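# Place bottles on ledges matching their cap colours

## Task

Put every bottle upright on the wall ledge whose coloured label strip is the same colour as that bottle's cap, with the bottle's entire base resting on that ledge.

## Robot and tools

Robot: two seven-joint arms, left_arm and right_arm, each ending in a two-finger gripper. The scene frame has its origin on the plane z = 0, under the midpoint between the two arm bases, which sit 0.70 m above it. +x points forward (the direction both arms face), +z points up, and left_arm is on the +y side. Side names do not correspond to image sides. Reported hand positions and orientations can be a few centimetres off, more at long reach.

Gripper frame: fingers point along the gripper's +z axis and close along its y axis. end_effector_position is the point between the pads when closed, just behind the fingertips. While closing, the tips move about 17 mm further along +z, mostly while the pads are still more than 70 mm apart.

The 16-number row, shared by execute_actions and move: x, y, z, qw, qx, qy, qz, opening for left_arm, followed by the same eight for right_arm. Always give all 16, even if one arm is idle. x, y, z is an absolute target for end_effector_position in metres, and qw, qx, qy, qz is an absolute target orientation (w first). Both are in the scene frame, so the row is a pose, not an offset. Opening runs from -1 (closed) to +1 (fully open, 0.145 m). A full close needs about 0.5 s or more.

execute_actions(actions, cameras): actions is a list of actions, and each action is a table of up to 15 rows. One row is one control step of 1/30 s. A shorter table repeats its last row until 15 steps are filled. An action is rejected for both arms if any target lies more than 0.6 m from that gripper's current position along any of the gripper's own axes. If the first action fails this check against the latest reported state, or any action is malformed, the whole call is rejected. An empty actions list just returns the state and images.

move(target, speed, blend, opening_speed, blocking, cameras): drives each gripper in a straight line from its Hand target to the given pose, turning the shorter way. target is one 16-number row or a list of up to 15 rows, and the 0.6 m check does not apply. speed is in m/s, from 0.002 to 1.1 (default 0.25). Rotation is capped at twice that value in rad/s. You can give one speed or one per target. blend (metres, for lists) rounds corners at intermediate targets. opening_speed is the rate of the opening change per second on the -1..1 scale, minimum 0.2. Total duration is capped at 10 s. Paths ignore obstacles and the other arm. Grippers lag their path and may overshoot speed, especially with the arm nearly straight. Faster motion and targets set deeper past a contact both press harder.

Opening changes in a move: a changed opening in the first row is applied at the start. The path pauses only if that target is within 3 mm of the gripper. Openings in later rows are applied on arrival, once everything is at rest. With blocking=false the call returns after about 0.5 s and the move keeps running. A new move replaces the running one.

The move result adds a move: line. done means at rest within 3 mm and 2 degrees. Other endings include off_target, moving, held (a check withheld steps, or the clearance check stopped the path) and fault. limits=paced means the pose was clipped, and limits=held means steps were withheld. Neither done nor off_target says whether anything is being touched.

Other tools:
- wait(seconds 0–10): the scene runs while the arms hold their commands.
- stop(): brakes a running move.
- zoom_image(camera "cam_high" or "cam_low", region [x0,y0,x1,y1] in pixels, at most 504x504): enlarges part of the newest image.
- read_manual(section="licences"): returns licence texts only.
- finished_scene(scene): ends the scene irreversibly. Call nothing after it in the same reply.

Controller behaviour: each step, the commanded orientation is clipped to within 32 degrees of the measured one. Position takes priority over orientation. One action may not reach the target. Keep sending the same quaternion to hold an orientation, not the drifted reported one. To keep an idle arm still, resend its last reported pose and its intended opening every call. Sending 0 as an opening is a real command. Large wrist turns can swing the elbow.

Result lines:
- Hand target: where each arm is now being sent.
- Tool commands: the current commands.
- grip_measured: the measured opening on the -1..1 scale. To hold an object, keep commanding an opening well below it; the further below, the harder the squeeze, up to about 10 N per pad.
- Joint positions: the last value is the opening in metres.
- Joint torques: noisy and offset. Numbers 3 and 4 wrap at ±28 N m.
- Joint velocities within noise: the arm is still.
- MOTOR HOT: a motor is past 85 °C. At 100 °C an OVER-TEMPERATURE FAULT stops the arm for 30–60 s. Avoid holding loads, staying stretched out, or pushing toward unreachable poses.

Cameras: cam_high and cam_low, each 896x504.

Avoid: dropping bottles or releasing them while they move, fast impacts, hard presses, knocking anything out of the work area, and any contact between the two arms. The clearance check does not stop grippers, housings or wrist cameras from hitting each other, and closing one gripper on the other's fingers counts as a press. Loose objects may occasionally be nudged. Bottles must stay standing on the correct ledge after release.

Each tool is called in YAML: its name, and indented under it one key for each argument.

## Session

execute_actions:
  actions: []

zoom_image:
  camera: "cam_high"
  region: [400, 180, 700, 420]

zoom_image:
  camera: "cam_low"
  region: [310, 120, 630, 400]

Scene clock: 0.00 s.
left_arm: end_effector_position=(+0.2239, +0.1828, +0.6144) grip_measured=+1.00 end_effector_quat_wxyz=(-0.319, +0.395, -0.515, +0.691) | right_arm: end_effector_position=(+0.4009, -0.1655, +0.3728) grip_measured=+1.00 end_effector_quat_wxyz=(+0.260, +0.265, +0.837, +0.401)
Joint positions: left_arm=[-1.106 0.942 0.535 2.339 -0.48 -0.199 -0.367 0.145] | right_arm=[0.583 0.619 -0.841 0.925 -1.182 -0.496 -0.047 0.145]
Joint velocities: within noise
Joint torques (N m): no reading
Motor temperatures (°C): left_arm=[20 21 22 20 21 23 21] | right_arm=[20 22 22 19 20 19 21]
Hand target: left_arm +0.2239, +0.1828, +0.6144; -0.319, +0.395, -0.515, +0.691 | right_arm +0.4009, -0.1655, +0.3728; +0.260, +0.265, +0.837, +0.401
Tool commands: left_gripper/opening=+1.0 right_gripper/opening=+1.0

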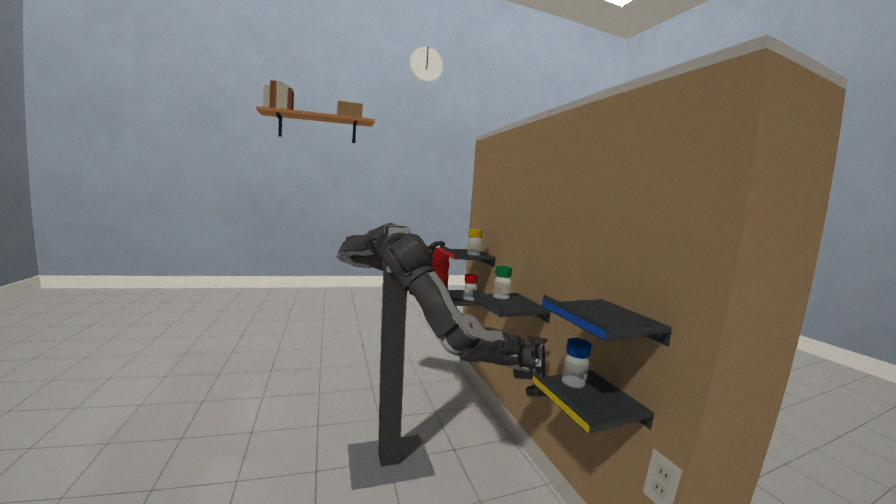

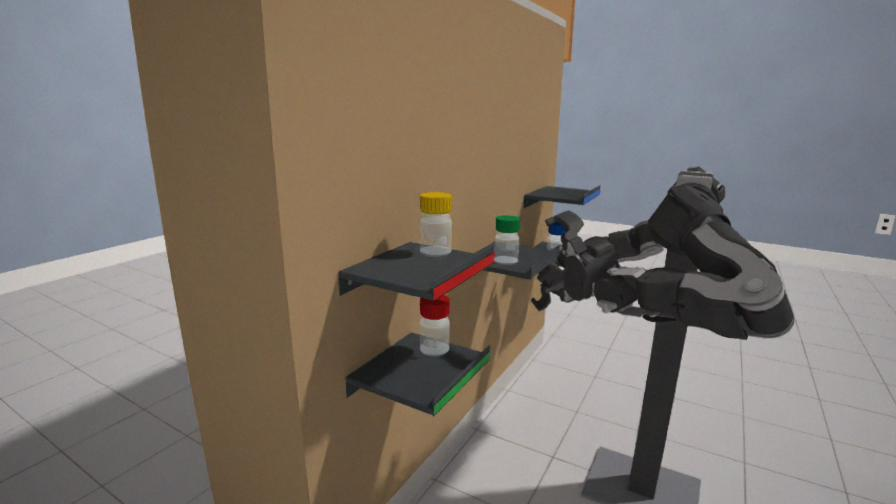

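Scaled by 1.680 from the camera's 896x504 image, which has a finer 1280x720 frame.

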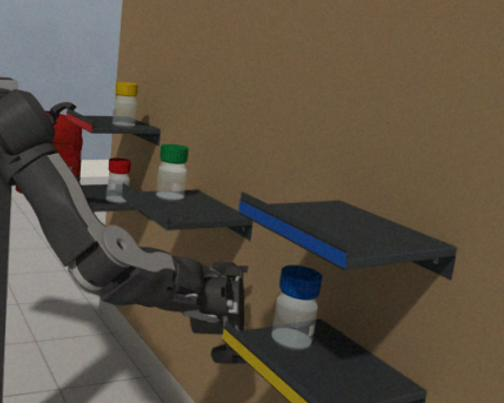

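Scaled by 1.575 from the camera's 896x504 image, which has a finer 1280x720 frame.

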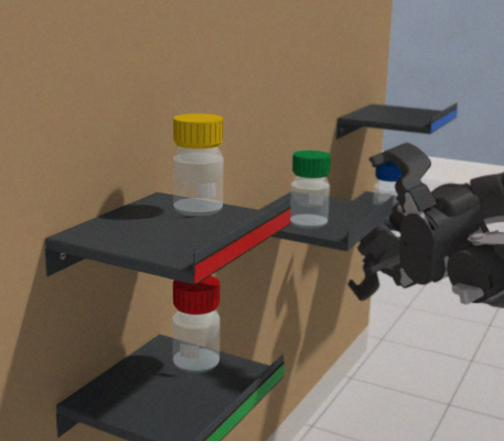

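move:
  target:
    - [0.20,0.24,0.64,0,0.7071,0,0.7071,0.6,0.27,-0.20,0.40,0.26,0.265,0.837,0.401,0.6]
    - [0.25,0.338,0.674,0,0.7071,0,0.7071,0.6,0.25,-0.30,0.46,0,0.7071,0,0.7071,0.6]
    - [0.27,0.338,0.674,0,0.7071,0,0.7071,0.6,0.26,-0.348,0.486,0,0.7071,0,0.7071,0.6]
  speed: 0.4
  opening_speed: 1.5

zoom_image:
  camera: "cam_high"
  region: [400, 210, 680, 430]

zoom_image:
  camera: "cam_low"
  region: [320, 150, 660, 410]

Scene clock: 53.33 s.
left_arm: end_effector_position=(+0.2704, +0.3365, +0.6756) grip_measured=+0.60 end_effector_quat_wxyz=(+0.001, +0.706, -0.004, +0.708) | right_arm: end_effector_position=(+0.2604, -0.3484, +0.4871) grip_measured=+0.60 end_effector_quat_wxyz=(+0.001, +0.706, -0.001, +0.709)
Joint positions: left_arm=[-1.404 1.045 1.358 2.115 1.46 -0.018 -0.021 0.119] | right_arm=[-0.768 1.196 -0.031 1.61 1.146 -0.786 -0.072 0.119]
Joint velocities: within noise
Joint torques (N m): left_arm=[0.7 1.02 2.21 0.69 0.18 -0.69 -0.06] | right_arm=[1.33 5.05 2.59 1.24 0.14 -0.4 0.2]
Motor temperatures (°C): left_arm=[20 21 23 21 21 23 21] | right_arm=[22 23 22 19 20 19 21]
Hand target: left_arm +0.2700, +0.3380, +0.6740; +0.000, +0.707, +0.000, +0.707 | right_arm +0.2600, -0.3480, +0.4860; +0.000, +0.707, +0.000, +0.707
Off the commanded pose: left_arm 0.002 m, 1 deg | right_arm 0.001 m, 0 deg.
joint read past its limit (right arm) — joint 6 (wrist pitch), lower limit.
move: done

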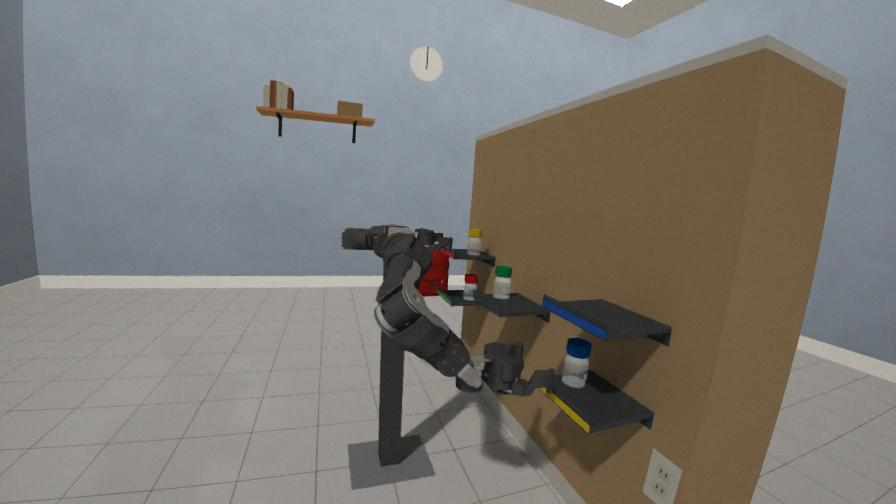

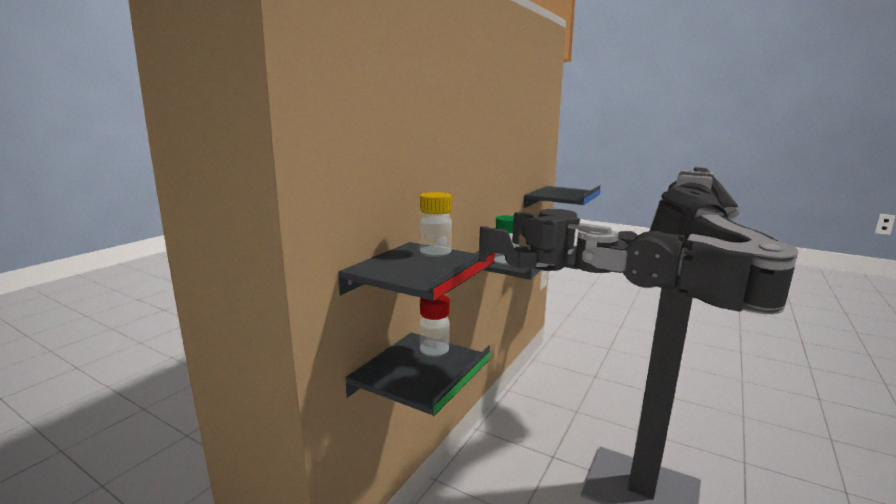

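Scaled by 1.800 from the camera's 896x504 image, which has a finer 1280x720 frame.

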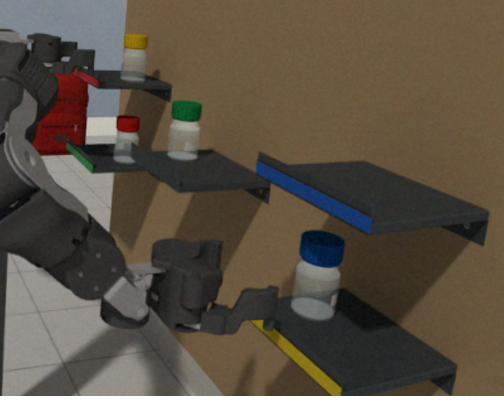

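Scaled by 1.482 from the camera's 896x504 image, which has a finer 1280x720 frame.

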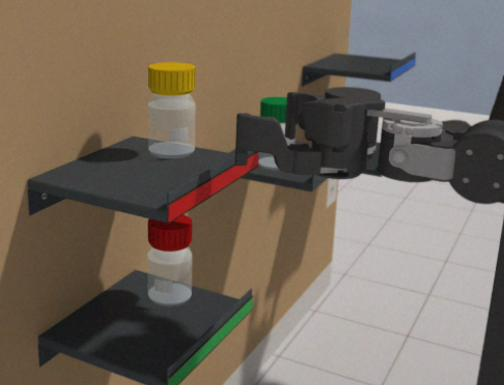

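move:
  target:
    - [0.412,0.338,0.68,0,0.7071,0,0.7071,0.6,0.388,-0.348,0.492,0,0.7071,0,0.7071,0.6]
    - [0.413,0.338,0.68,0,0.7071,0,0.7071,-1,0.389,-0.348,0.492,0,0.7071,0,0.7071,-1]
    - [0.413,0.338,0.715,0,0.7071,0,0.7071,-1,0.389,-0.348,0.525,0,0.7071,0,0.7071,-1]
  speed: [0.25,0.2,0.15]
  opening_speed: 1.3

zoom_image:
  camera: "cam_high"
  region: [400, 210, 680, 430]

zoom_image:
  camera: "cam_low"
  region: [320, 150, 660, 410]

Scene clock: 76.63 s.
left_arm: end_effector_position=(+0.4130, +0.3384, +0.7147) grip_measured=-0.54 end_effector_quat_wxyz=(-0.006, +0.708, -0.004, +0.707) | right_arm: end_effector_position=(+0.3886, -0.3464, +0.5222) grip_measured=-0.43 end_effector_quat_wxyz=(-0.002, +0.710, +0.003, +0.704)
Joint positions: left_arm=[-1.407 1.74 1.466 1.554 1.584 0.06 -0.154 0.035] | right_arm=[0.19 1.063 -0.451 1.323 1.119 -0.312 0.015 0.043]
Joint velocities: within noise
Joint torques (N m): left_arm=[5.76 1.33 4.14 -0.06 0.12 -0.78 0.21] | right_arm=[4.21 7.4 4.93 2.26 0.19 -0.53 -0.13]
Motor temperatures (°C): left_arm=[20 21 23 21 21 24 21] | right_arm=[21 23 22 19 20 19 21]
Hand target: left_arm +0.4129, +0.3381, +0.7151; -0.004, +0.706, -0.004, +0.708 | right_arm +0.3890, -0.3480, +0.5249; +0.000, +0.707, +0.000, +0.707
Off the commanded pose: left_arm 0.000 m, 1 deg | right_arm 0.003 m, 1 deg.
joint sent to its limit (left arm) — joint 1 (shoulder pitch), lower limit; joint 5 (forearm roll), upper limit. The joint targets still meet the commanded pose.
move: done; target 2's new opening was sent with left_arm's hand 0.004 m and 1 deg from that target

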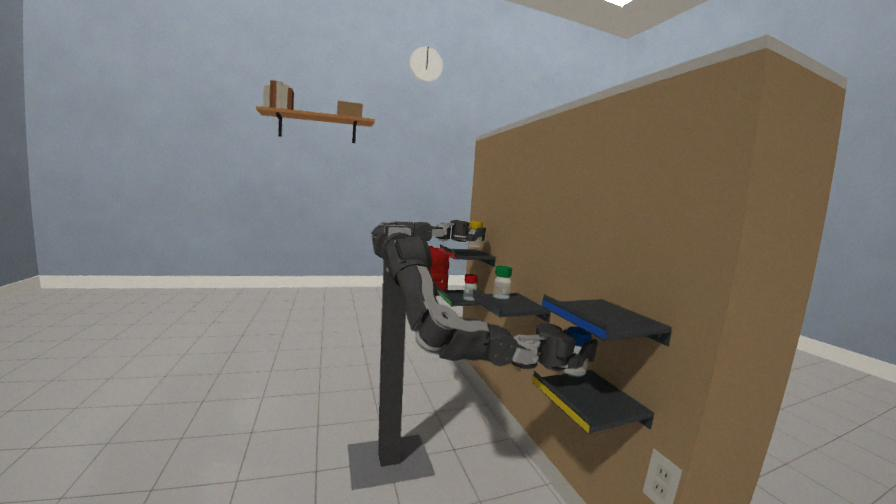

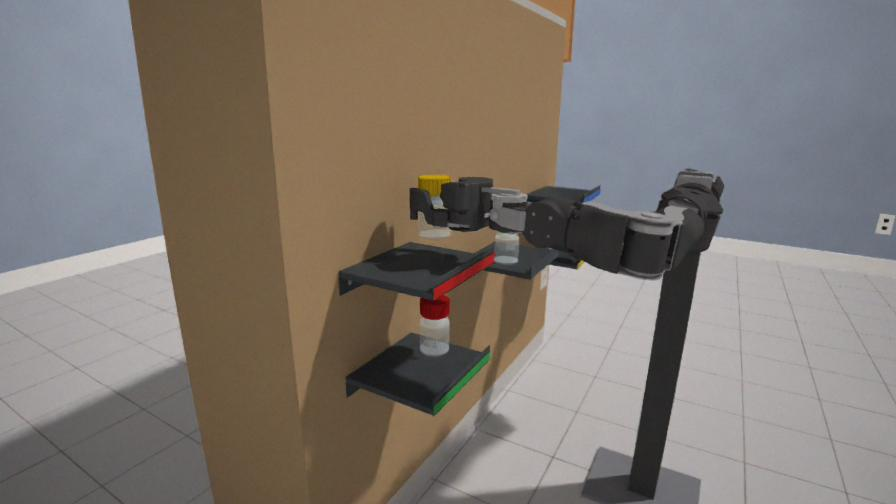

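Scaled by 1.800 from the camera's 896x504 image, which has a finer 1280x720 frame.

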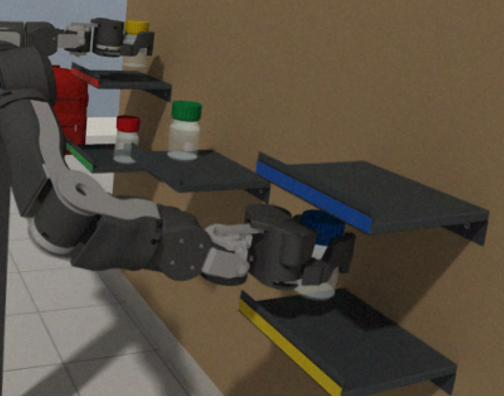

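Scaled by 1.482 from the camera's 896x504 image, which has a finer 1280x720 frame.

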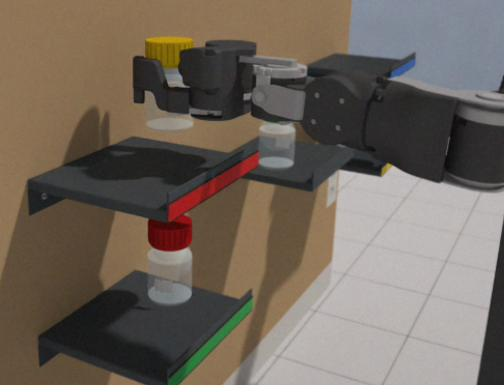

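move:
  target:
    - [0.25,0.338,0.715,0,0.7071,0,0.7071,-1,0.25,-0.35,0.525,0,0.7071,0,0.7071,-1]
    - [0.25,0.27,0.47,0,0.7071,0,0.7071,-1,0.25,-0.36,0.71,0,0.7071,0,0.7071,-1]
    - [0.27,0.10,0.48,0.183,0.683,-0.183,0.683,-1,0.33,-0.38,0.71,0,0.7071,0,0.7071,-1]
    - [0.275,0.07,0.63,0.183,0.683,-0.183,0.683,-1,0.40,-0.39,0.71,0,0.7071,0,0.7071,-1]
  speed: 0.35
  blend: [0.02,0.03,0.03,0]

zoom_image:
  camera: "cam_high"
  region: [400, 210, 680, 430]

zoom_image:
  camera: "cam_low"
  region: [320, 150, 660, 410]

Scene clock: 92.87 s.
left_arm: end_effector_position=(+0.2740, +0.0686, +0.6280) grip_measured=-0.54 end_effector_quat_wxyz=(+0.190, +0.680, -0.190, +0.683) | right_arm: end_effector_position=(+0.4001, -0.3900, +0.7110) grip_measured=-0.56 end_effector_quat_wxyz=(+0.011, +0.711, +0.010, +0.703)
Joint positions: left_arm=[0.102 0.825 -0.449 2.434 0.854 0.372 -0.391 0.035] | right_arm=[-1.311 1.673 1.356 1.391 1.558 0.055 0.079 0.034]
Joint velocities: within noise
Joint torques (N m): left_arm=[4.36 1.67 2.13 3.11 -0.08 -0.74 -0.04] | right_arm=[3.94 1.89 3.74 0.21 0.27 -0.76 0.12]
Motor temperatures (°C): left_arm=[21 21 25 21 21 24 21] | right_arm=[21 24 23 19 20 20 21]
Hand target: left_arm +0.2756, +0.0700, +0.6298; +0.188, +0.678, -0.186, +0.686 | right_arm +0.3999, -0.3900, +0.7101; +0.010, +0.709, +0.011, +0.705
Off the commanded pose: left_arm 0.003 m, 1 deg | right_arm 0.001 m, 2 deg.
joint read past its limit (left arm) — joint 4 (elbow), upper limit, where the elbow is as bent as it goes.
joint sent to its limit (left arm) — joint 4 (elbow), upper limit, where the elbow is as bent as it goes. The joint targets still meet the commanded pose.
joint sent to its limit (right arm) — joint 1 (shoulder pitch), lower limit; joint 5 (forearm roll), upper limit. The joint targets still meet the commanded pose.
move: done

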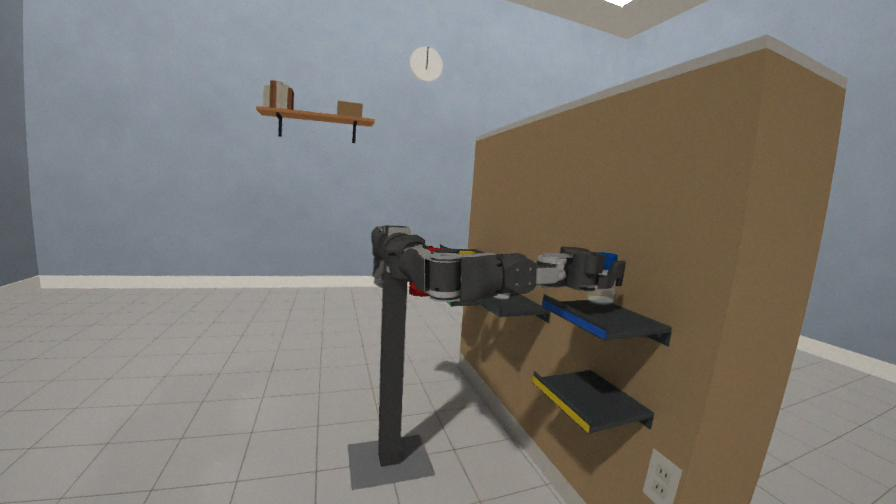

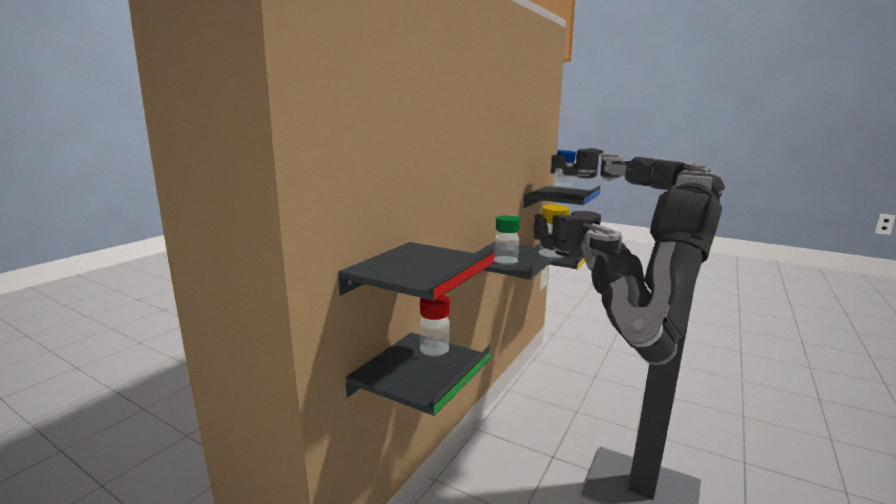

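Scaled by 1.800 from the camera's 896x504 image, which has a finer 1280x720 frame.

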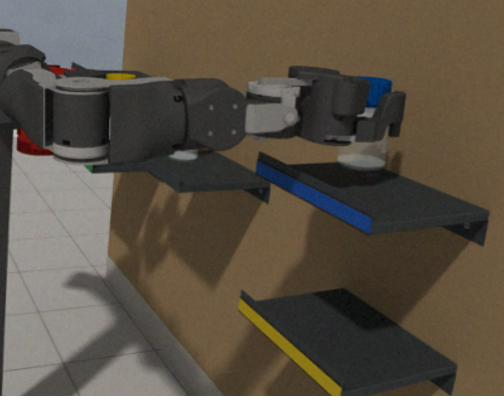

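Scaled by 1.482 from the camera's 896x504 image, which has a finer 1280x720 frame.

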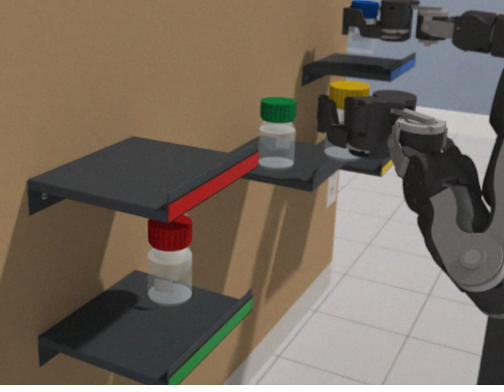

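move:
  target:
    - [0.365,-0.06,0.63,0.183,0.683,-0.183,0.683,-1,0.40,-0.39,0.70,0,0.7071,0,0.7071,-1]
    - [0.37,-0.065,0.596,0.183,0.683,-0.183,0.683,-1,0.40,-0.39,0.692,0,0.7071,0,0.7071,-1]
    - [0.37,-0.065,0.58,0.183,0.683,-0.183,0.683,-1,0.40,-0.39,0.684,0,0.7071,0,0.7071,-1]
  speed: [0.25,0.12,0.05]

zoom_image:
  camera: "cam_high"
  region: [400, 210, 680, 430]

zoom_image:
  camera: "cam_low"
  region: [440, 140, 640, 300]

Scene clock: 110.30 s.
left_arm: end_effector_position=(+0.3701, -0.0648, +0.5818) grip_measured=-0.54 end_effector_quat_wxyz=(+0.183, +0.684, -0.182, +0.683) | right_arm: end_effector_position=(+0.3998, -0.3897, +0.6901) grip_measured=-0.56 end_effector_quat_wxyz=(+0.017, +0.704, +0.017, +0.709)
Joint positions: left_arm=[0.576 0.165 -0.925 1.686 0.578 0.317 -0.483 0.035] | right_arm=[-1.31 1.672 1.243 1.395 1.561 -0.073 0.075 0.034]
Joint velocities: within noise
Joint torques (N m): left_arm=[6.9 -1.38 1.1 3.67 -0.19 -0.86 0.21] | right_arm=[3.78 2.49 2.37 0.39 0.18 -0.3 -0.21]
Motor temperatures (°C): left_arm=[21 21 24 21 21 24 21] | right_arm=[22 23 23 19 20 20 21]
Hand target: left_arm +0.3699, -0.0651, +0.5799; +0.183, +0.683, -0.183, +0.683 | right_arm +0.3997, -0.3900, +0.6841; +0.019, +0.711, +0.016, +0.703
Off the commanded pose: left_arm 0.002 m, 0 deg | right_arm 0.006 m, 3 deg.
joint read past its limit (right arm) — joint 5 (forearm roll), upper limit.
joint sent to its limit (right arm) — joint 1 (shoulder pitch), lower limit; joint 5 (forearm roll), upper limit. The joint targets are off in orientation, not in position.
move: off_target (right_arm)

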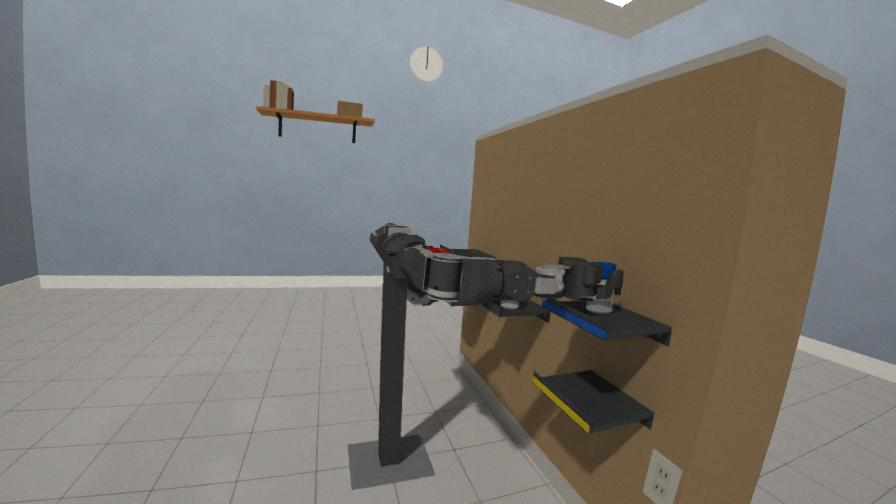

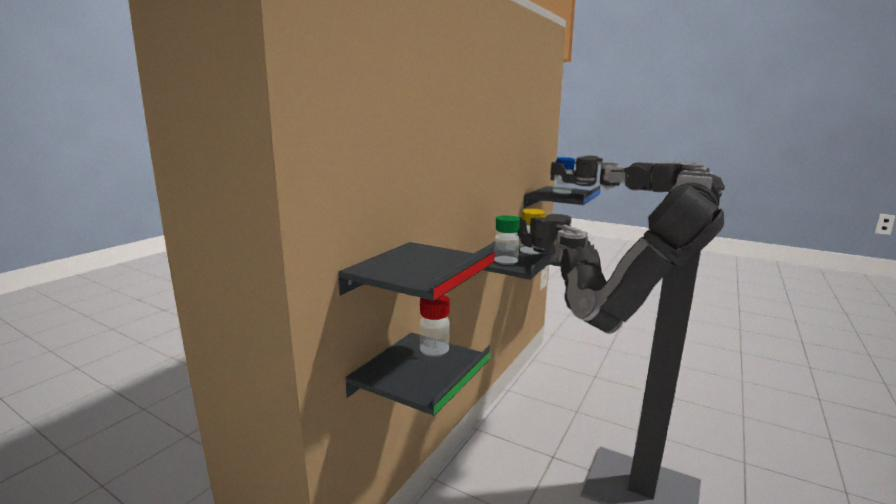

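Scaled by 1.800 from the camera's 896x504 image, which has a finer 1280x720 frame.

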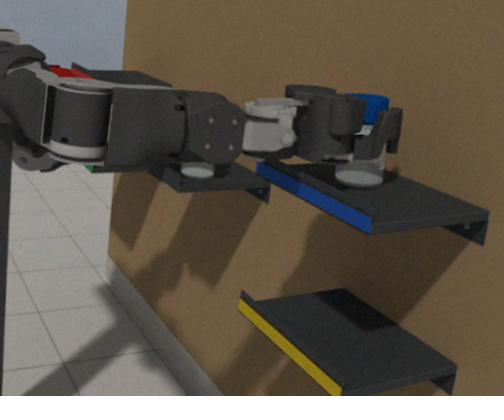

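Scaled by 2.520 from the camera's 896x504 image, which has a finer 1280x720 frame.

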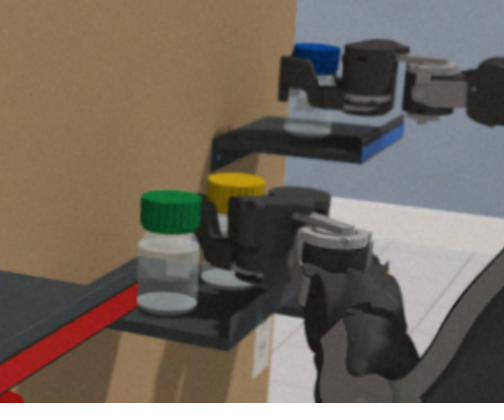

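move:
  target:
    - [0.37,-0.065,0.571,0.183,0.683,-0.183,0.683,-1,0.40,-0.39,0.689,0,0.7071,0,0.7071,-1]
    - [0.37,-0.065,0.571,0.183,0.683,-0.183,0.683,-1,0.40,-0.39,0.689,0,0.7071,0,0.7071,0.3]
    - [0.37,-0.065,0.572,0.183,0.683,-0.183,0.683,-1,0.25,-0.37,0.70,0,0.7071,0,0.7071,0.3]
  speed: [0.05,0.05,0.25]
  opening_speed: 1.2

zoom_image:
  camera: "cam_high"
  region: [440, 210, 680, 400]

zoom_image:
  camera: "cam_low"
  region: [440, 140, 640, 300]

Scene clock: 125.80 s.
left_arm: end_effector_position=(+0.3702, -0.0651, +0.5815) grip_measured=-0.54 end_effector_quat_wxyz=(+0.186, +0.673, -0.178, +0.694) | right_arm: end_effector_position=(+0.2503, -0.3704, +0.6992) grip_measured=+0.30 end_effector_quat_wxyz=(+0.001, +0.707, -0.001, +0.707)
Joint positions: left_arm=[0.573 0.171 -0.94 1.671 0.564 0.261 -0.481 0.035] | right_arm=[-1.276 0.952 1.454 2.013 1.469 0.184 0.172 0.098]
Joint velocities: within noise
Joint torques (N m): left_arm=[5.74 -0.86 0.76 2.86 0.13 -0.21 0.19] | right_arm=[0.12 2.02 5.01 0.79 0.28 -0.29 0.19]
Motor temperatures (°C): left_arm=[22 21 24 21 21 25 21] | right_arm=[22 23 23 19 20 20 21]
Hand target: left_arm +0.3698, -0.0650, +0.5720; +0.183, +0.683, -0.183, +0.683 | right_arm +0.2500, -0.3700, +0.7000; +0.000, +0.707, +0.000, +0.707
Off the commanded pose: left_arm 0.009 m, 2 deg | right_arm 0.001 m, 0 deg.
move: off_target (left_arm); target 2's new opening was sent with right_arm's hand 0.001 m and 3 deg from that target

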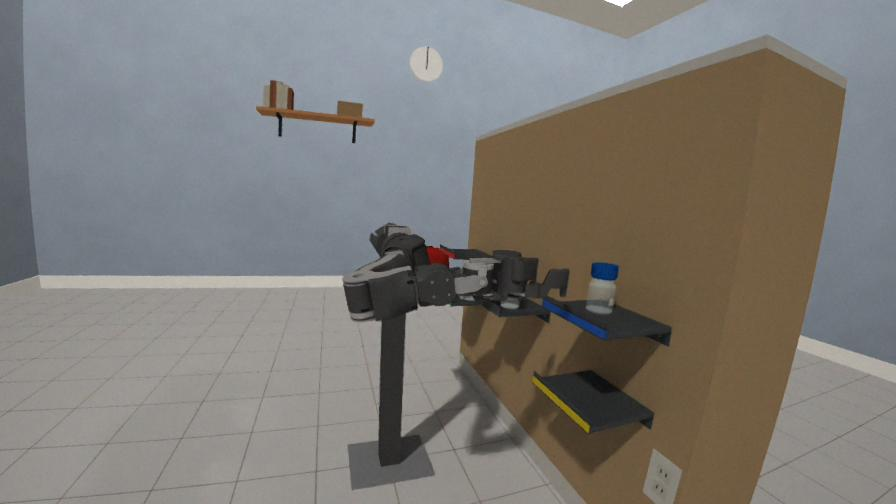

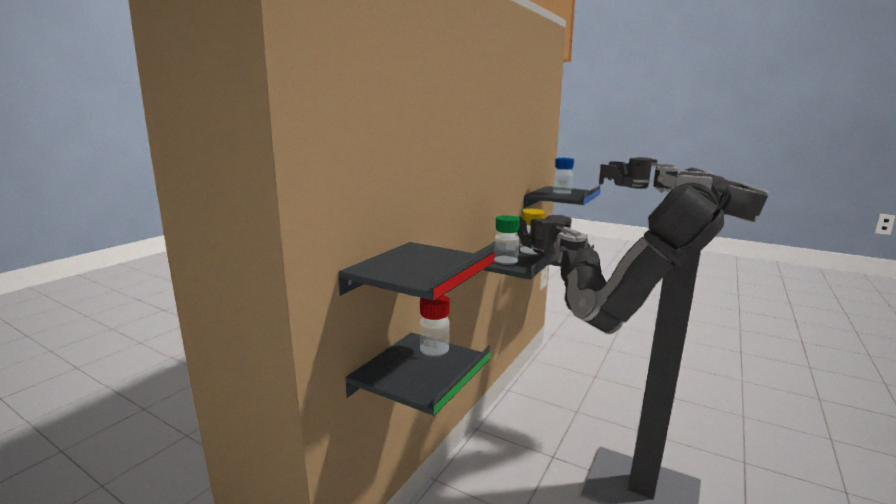

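Scaled by 2.100 from the camera's 896x504 image, which has a finer 1280x720 frame.

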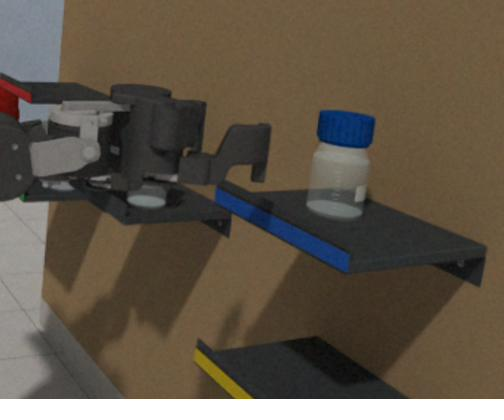

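Scaled by 2.520 from the camera's 896x504 image, which has a finer 1280x720 frame.

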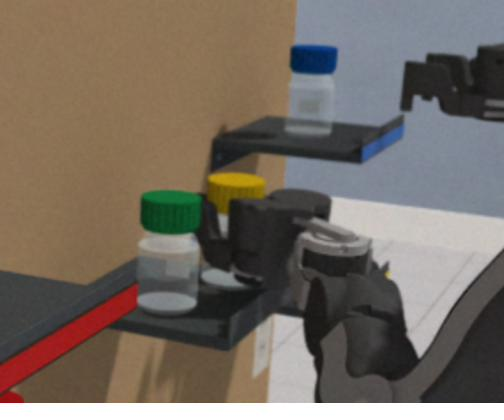

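move:
  target:
    - [0.37,-0.065,0.582,0.183,0.683,-0.183,0.683,-1,0.25,-0.37,0.70,0,0.7071,0,0.7071,0.2]
    - [0.37,-0.065,0.582,0.183,0.683,-0.183,0.683,0.0,0.25,-0.30,0.47,0,0.7071,0,0.7071,0.2]
    - [0.275,-0.01,0.60,0.183,0.683,-0.183,0.683,0.0,0.255,-0.20,0.46,-0.183,0.683,0.183,0.683,0.2]
    - [0.265,0.15,0.50,0.183,0.683,-0.183,0.683,0.5,0.255,-0.20,0.46,-0.183,0.683,0.183,0.683,0.2]
    - [0.265,0.338,0.49,0,0.7071,0,0.7071,0.6,0.27,-0.115,0.58,-0.183,0.683,0.183,0.683,0.2]
  speed: [0.1,0.25,0.2,0.35,0.35]
  opening_speed: 1.2

zoom_image:
  camera: "cam_high"
  region: [440, 210, 640, 360]

zoom_image:
  camera: "cam_low"
  region: [360, 180, 640, 400]

Scene clock: 155.27 s.
left_arm: end_effector_position=(+0.2659, +0.3378, +0.4911) grip_measured=+0.60 end_effector_quat_wxyz=(-0.001, +0.707, -0.001, +0.708) | right_arm: end_effector_position=(+0.2697, -0.1147, +0.5813) grip_measured=+0.20 end_effector_quat_wxyz=(-0.184, +0.681, +0.185, +0.685)
Joint positions: left_arm=[-0.739 1.24 -0.087 1.657 1.124 -0.788 -0.158 0.119] | right_arm=[-0.312 0.956 -0.206 2.298 0.769 0.017 -0.155 0.09]
Joint velocities: within noise
Joint torques (N m): left_arm=[1.44 4.23 2.56 1.7 0.12 -0.64 0.23] | right_arm=[1.83 2.86 1.87 3.08 0.07 -0.3 -0.11]
Motor temperatures (°C): left_arm=[22 21 23 22 21 24 21] | right_arm=[21 23 24 19 20 20 21]
Hand target: left_arm +0.2651, +0.3380, +0.4901; +0.000, +0.707, +0.000, +0.707 | right_arm +0.2700, -0.1149, +0.5800; -0.183, +0.683, +0.183, +0.683
Off the commanded pose: left_arm 0.001 m, 0 deg | right_arm 0.001 m, 0 deg.
joint read past its limit (left arm) — joint 6 (wrist pitch), lower limit.
joint sent to its limit (left arm) — joint 6 (wrist pitch), lower limit. The joint targets still meet the commanded pose.
move: done

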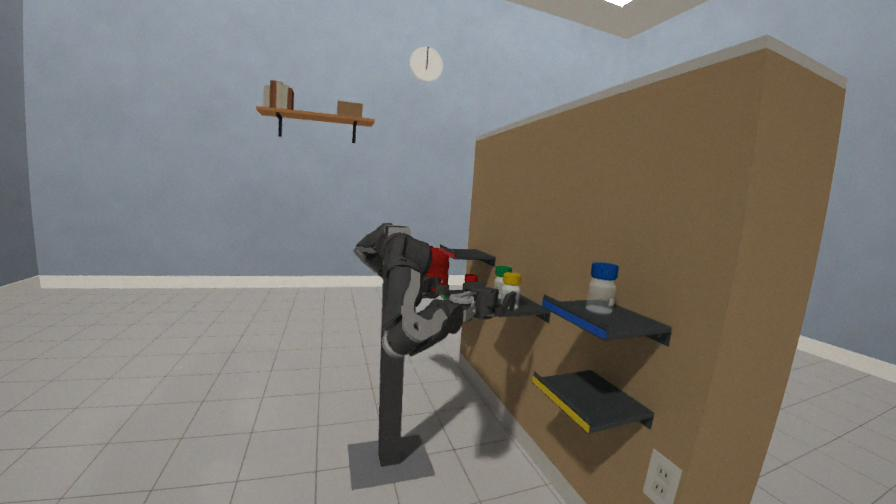

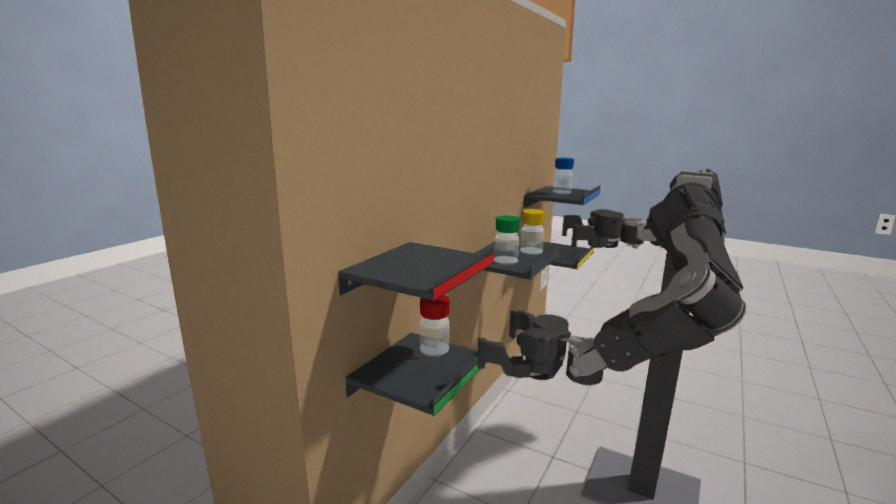

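Scaled by 2.520 from the camera's 896x504 image, which has a finer 1280x720 frame.

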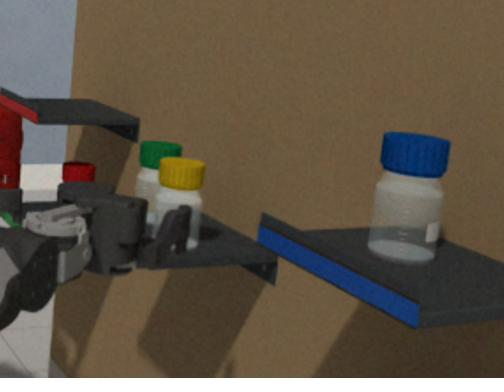

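Scaled by 1.800 from the camera's 896x504 image, which has a finer 1280x720 frame.

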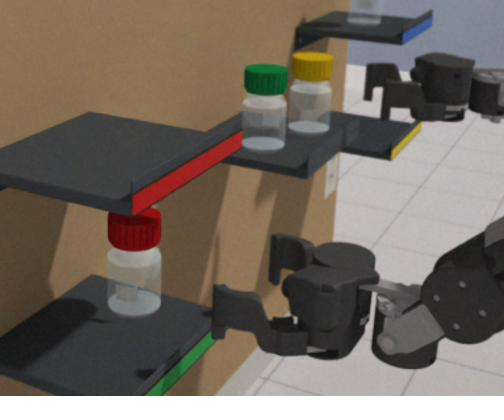

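move:
  target:
    - [0.413,0.345,0.49,0,0.7071,0,0.7071,0.6,0.385,-0.0525,0.58,-0.183,0.683,0.183,0.683,0.2]
    - [0.414,0.345,0.49,0,0.7071,0,0.7071,-1,0.386,-0.0525,0.58,-0.183,0.683,0.183,0.683,-1]
    - [0.414,0.345,0.52,0,0.7071,0,0.7071,-1,0.386,-0.0525,0.62,-0.183,0.683,0.183,0.683,-1]
  speed: [0.25,0.2,0.15]
  opening_speed: 1.3

zoom_image:
  camera: "cam_high"
  region: [440, 210, 640, 360]

zoom_image:
  camera: "cam_low"
  region: [360, 180, 640, 400]

Scene clock: 180.27 s.
left_arm: end_effector_position=(+0.4142, +0.3438, +0.5185) grip_measured=-0.43 end_effector_quat_wxyz=(+0.002, +0.709, -0.003, +0.705) | right_arm: end_effector_position=(+0.3855, -0.0514, +0.6179) grip_measured=-0.39 end_effector_quat_wxyz=(-0.184, +0.685, +0.187, +0.680)
Joint positions: left_arm=[0.356 0.966 -0.523 1.184 1.067 -0.276 0.055 0.044] | right_arm=[0.524 0.522 -0.572 1.88 0.765 0.426 -0.184 0.046]
Joint velocities: within noise
Joint torques (N m): left_arm=[6.34 6.55 3.32 3.37 0.23 -0.76 -0.05] | right_arm=[5.39 0.57 3.82 3.37 0.06 -0.52 -0.17]
Motor temperatures (°C): left_arm=[22 22 24 21 21 24 21] | right_arm=[21 23 23 20 20 20 21]
Hand target: left_arm +0.4140, +0.3449, +0.5200; +0.000, +0.707, +0.000, +0.707 | right_arm +0.3860, -0.0525, +0.6200; -0.183, +0.683, +0.183, +0.683
Off the commanded pose: left_arm 0.002 m, 0 deg | right_arm 0.002 m, 1 deg.
move: done

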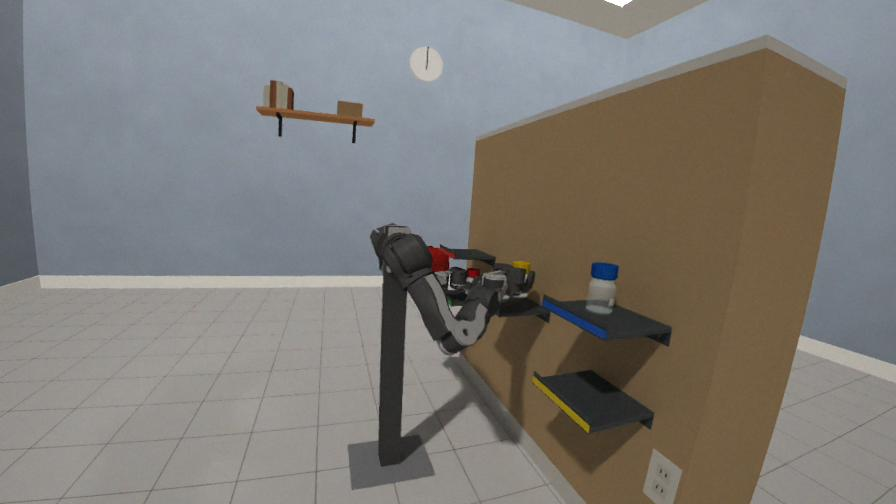

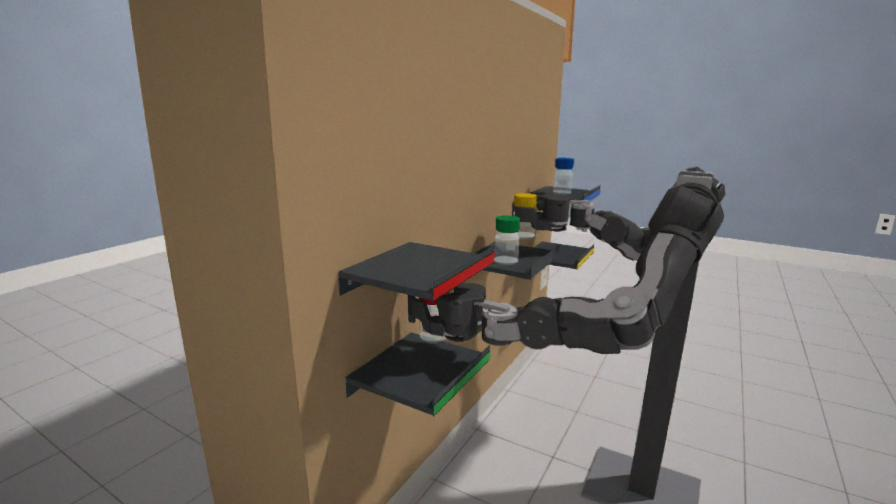

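Scaled by 2.520 from the camera's 896x504 image, which has a finer 1280x720 frame.

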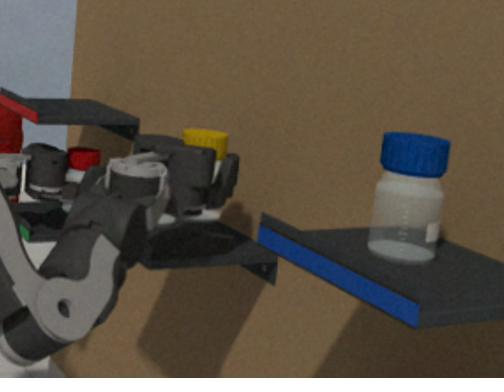

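Scaled by 1.800 from the camera's 896x504 image, which has a finer 1280x720 frame.

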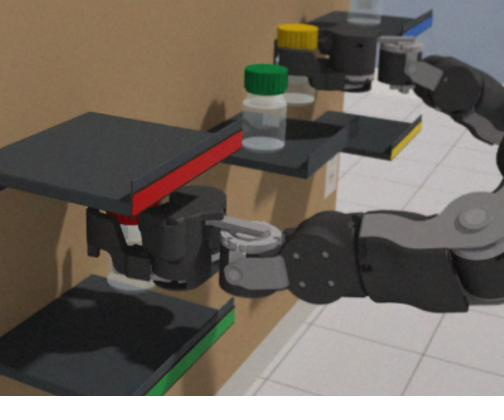

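move:
  target:
    - [0.25,0.34,0.52,0,0.7071,0,0.7071,-1,0.28,-0.115,0.63,-0.183,0.683,0.183,0.683,-1]
    - [0.245,0.34,0.715,0,0.7071,0,0.7071,-1,0.25,-0.25,0.52,-0.183,0.683,0.183,0.683,-1]
    - [0.32,0.342,0.715,0,0.7071,0,0.7071,-1,0.265,-0.38,0.515,0,0.7071,0,0.7071,-1]
    - [0.412,0.342,0.71,0,0.7071,0,0.7071,-1,0.40,-0.405,0.515,0,0.7071,0,0.7071,-1]
  speed: 0.33
  blend: [0.02,0.02,0.02,0]

zoom_image:
  camera: "cam_high"
  region: [440, 210, 680, 430]

zoom_image:
  camera: "cam_low"
  region: [320, 150, 640, 400]

Scene clock: 204.07 s.
left_arm: end_effector_position=(+0.4118, +0.3425, +0.7112) grip_measured=-0.55 end_effector_quat_wxyz=(-0.005, +0.707, -0.003, +0.707) | right_arm: end_effector_position=(+0.3990, -0.4067, +0.5121) grip_measured=-0.55 end_effector_quat_wxyz=(+0.002, +0.711, -0.003, +0.703)
Joint positions: left_arm=[-1.407 1.731 1.45 1.545 1.584 0.044 -0.135 0.034] | right_arm=[0.297 0.825 -0.046 0.922 0.811 -0.175 0.432 0.034]
Joint velocities: within noise
Joint torques (N m): left_arm=[5.74 1.52 2.99 0.16 0.13 -0.95 0.15] | right_arm=[5.16 7.05 2.78 3.71 0.45 -0.54 0.16]
Motor temperatures (°C): left_arm=[23 23 25 21 21 25 21] | right_arm=[22 23 23 20 20 20 21]
Hand target: left_arm +0.4119, +0.3421, +0.7100; -0.003, +0.707, -0.003, +0.707 | right_arm +0.4000, -0.4050, +0.5150; +0.000, +0.707, +0.000, +0.707
Off the commanded pose: left_arm 0.001 m, 1 deg | right_arm 0.003 m, 1 deg.
joint sent to its limit (left arm) — joint 1 (shoulder pitch), lower limit; joint 5 (forearm roll), upper limit. The joint targets still meet the commanded pose.
move: done

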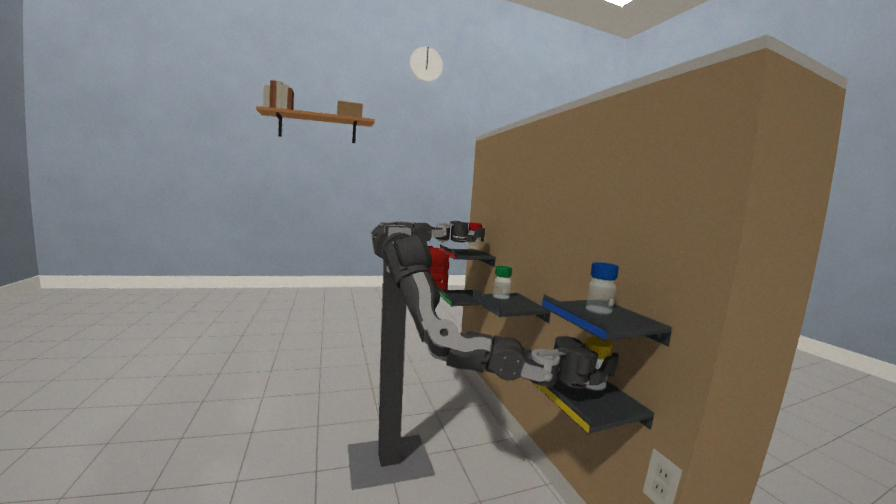

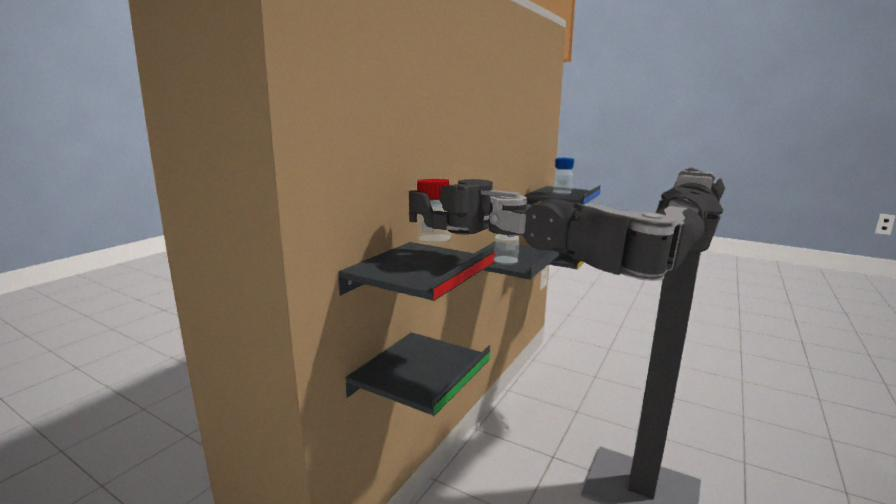

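Scaled by 2.100 from the camera's 896x504 image, which has a finer 1280x720 frame.

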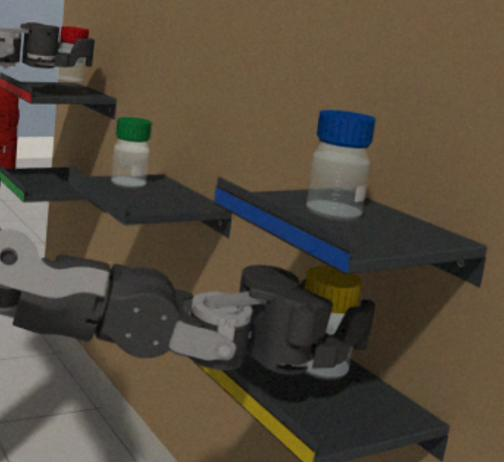

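Scaled by 1.575 from the camera's 896x504 image, which has a finer 1280x720 frame.

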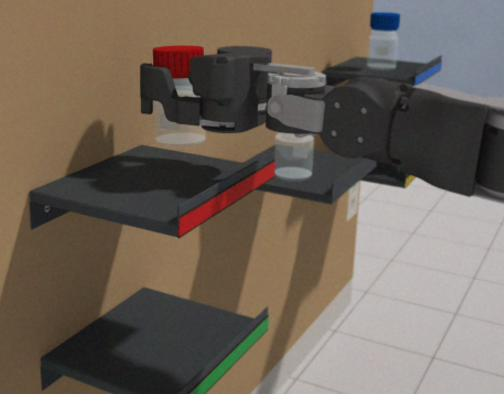

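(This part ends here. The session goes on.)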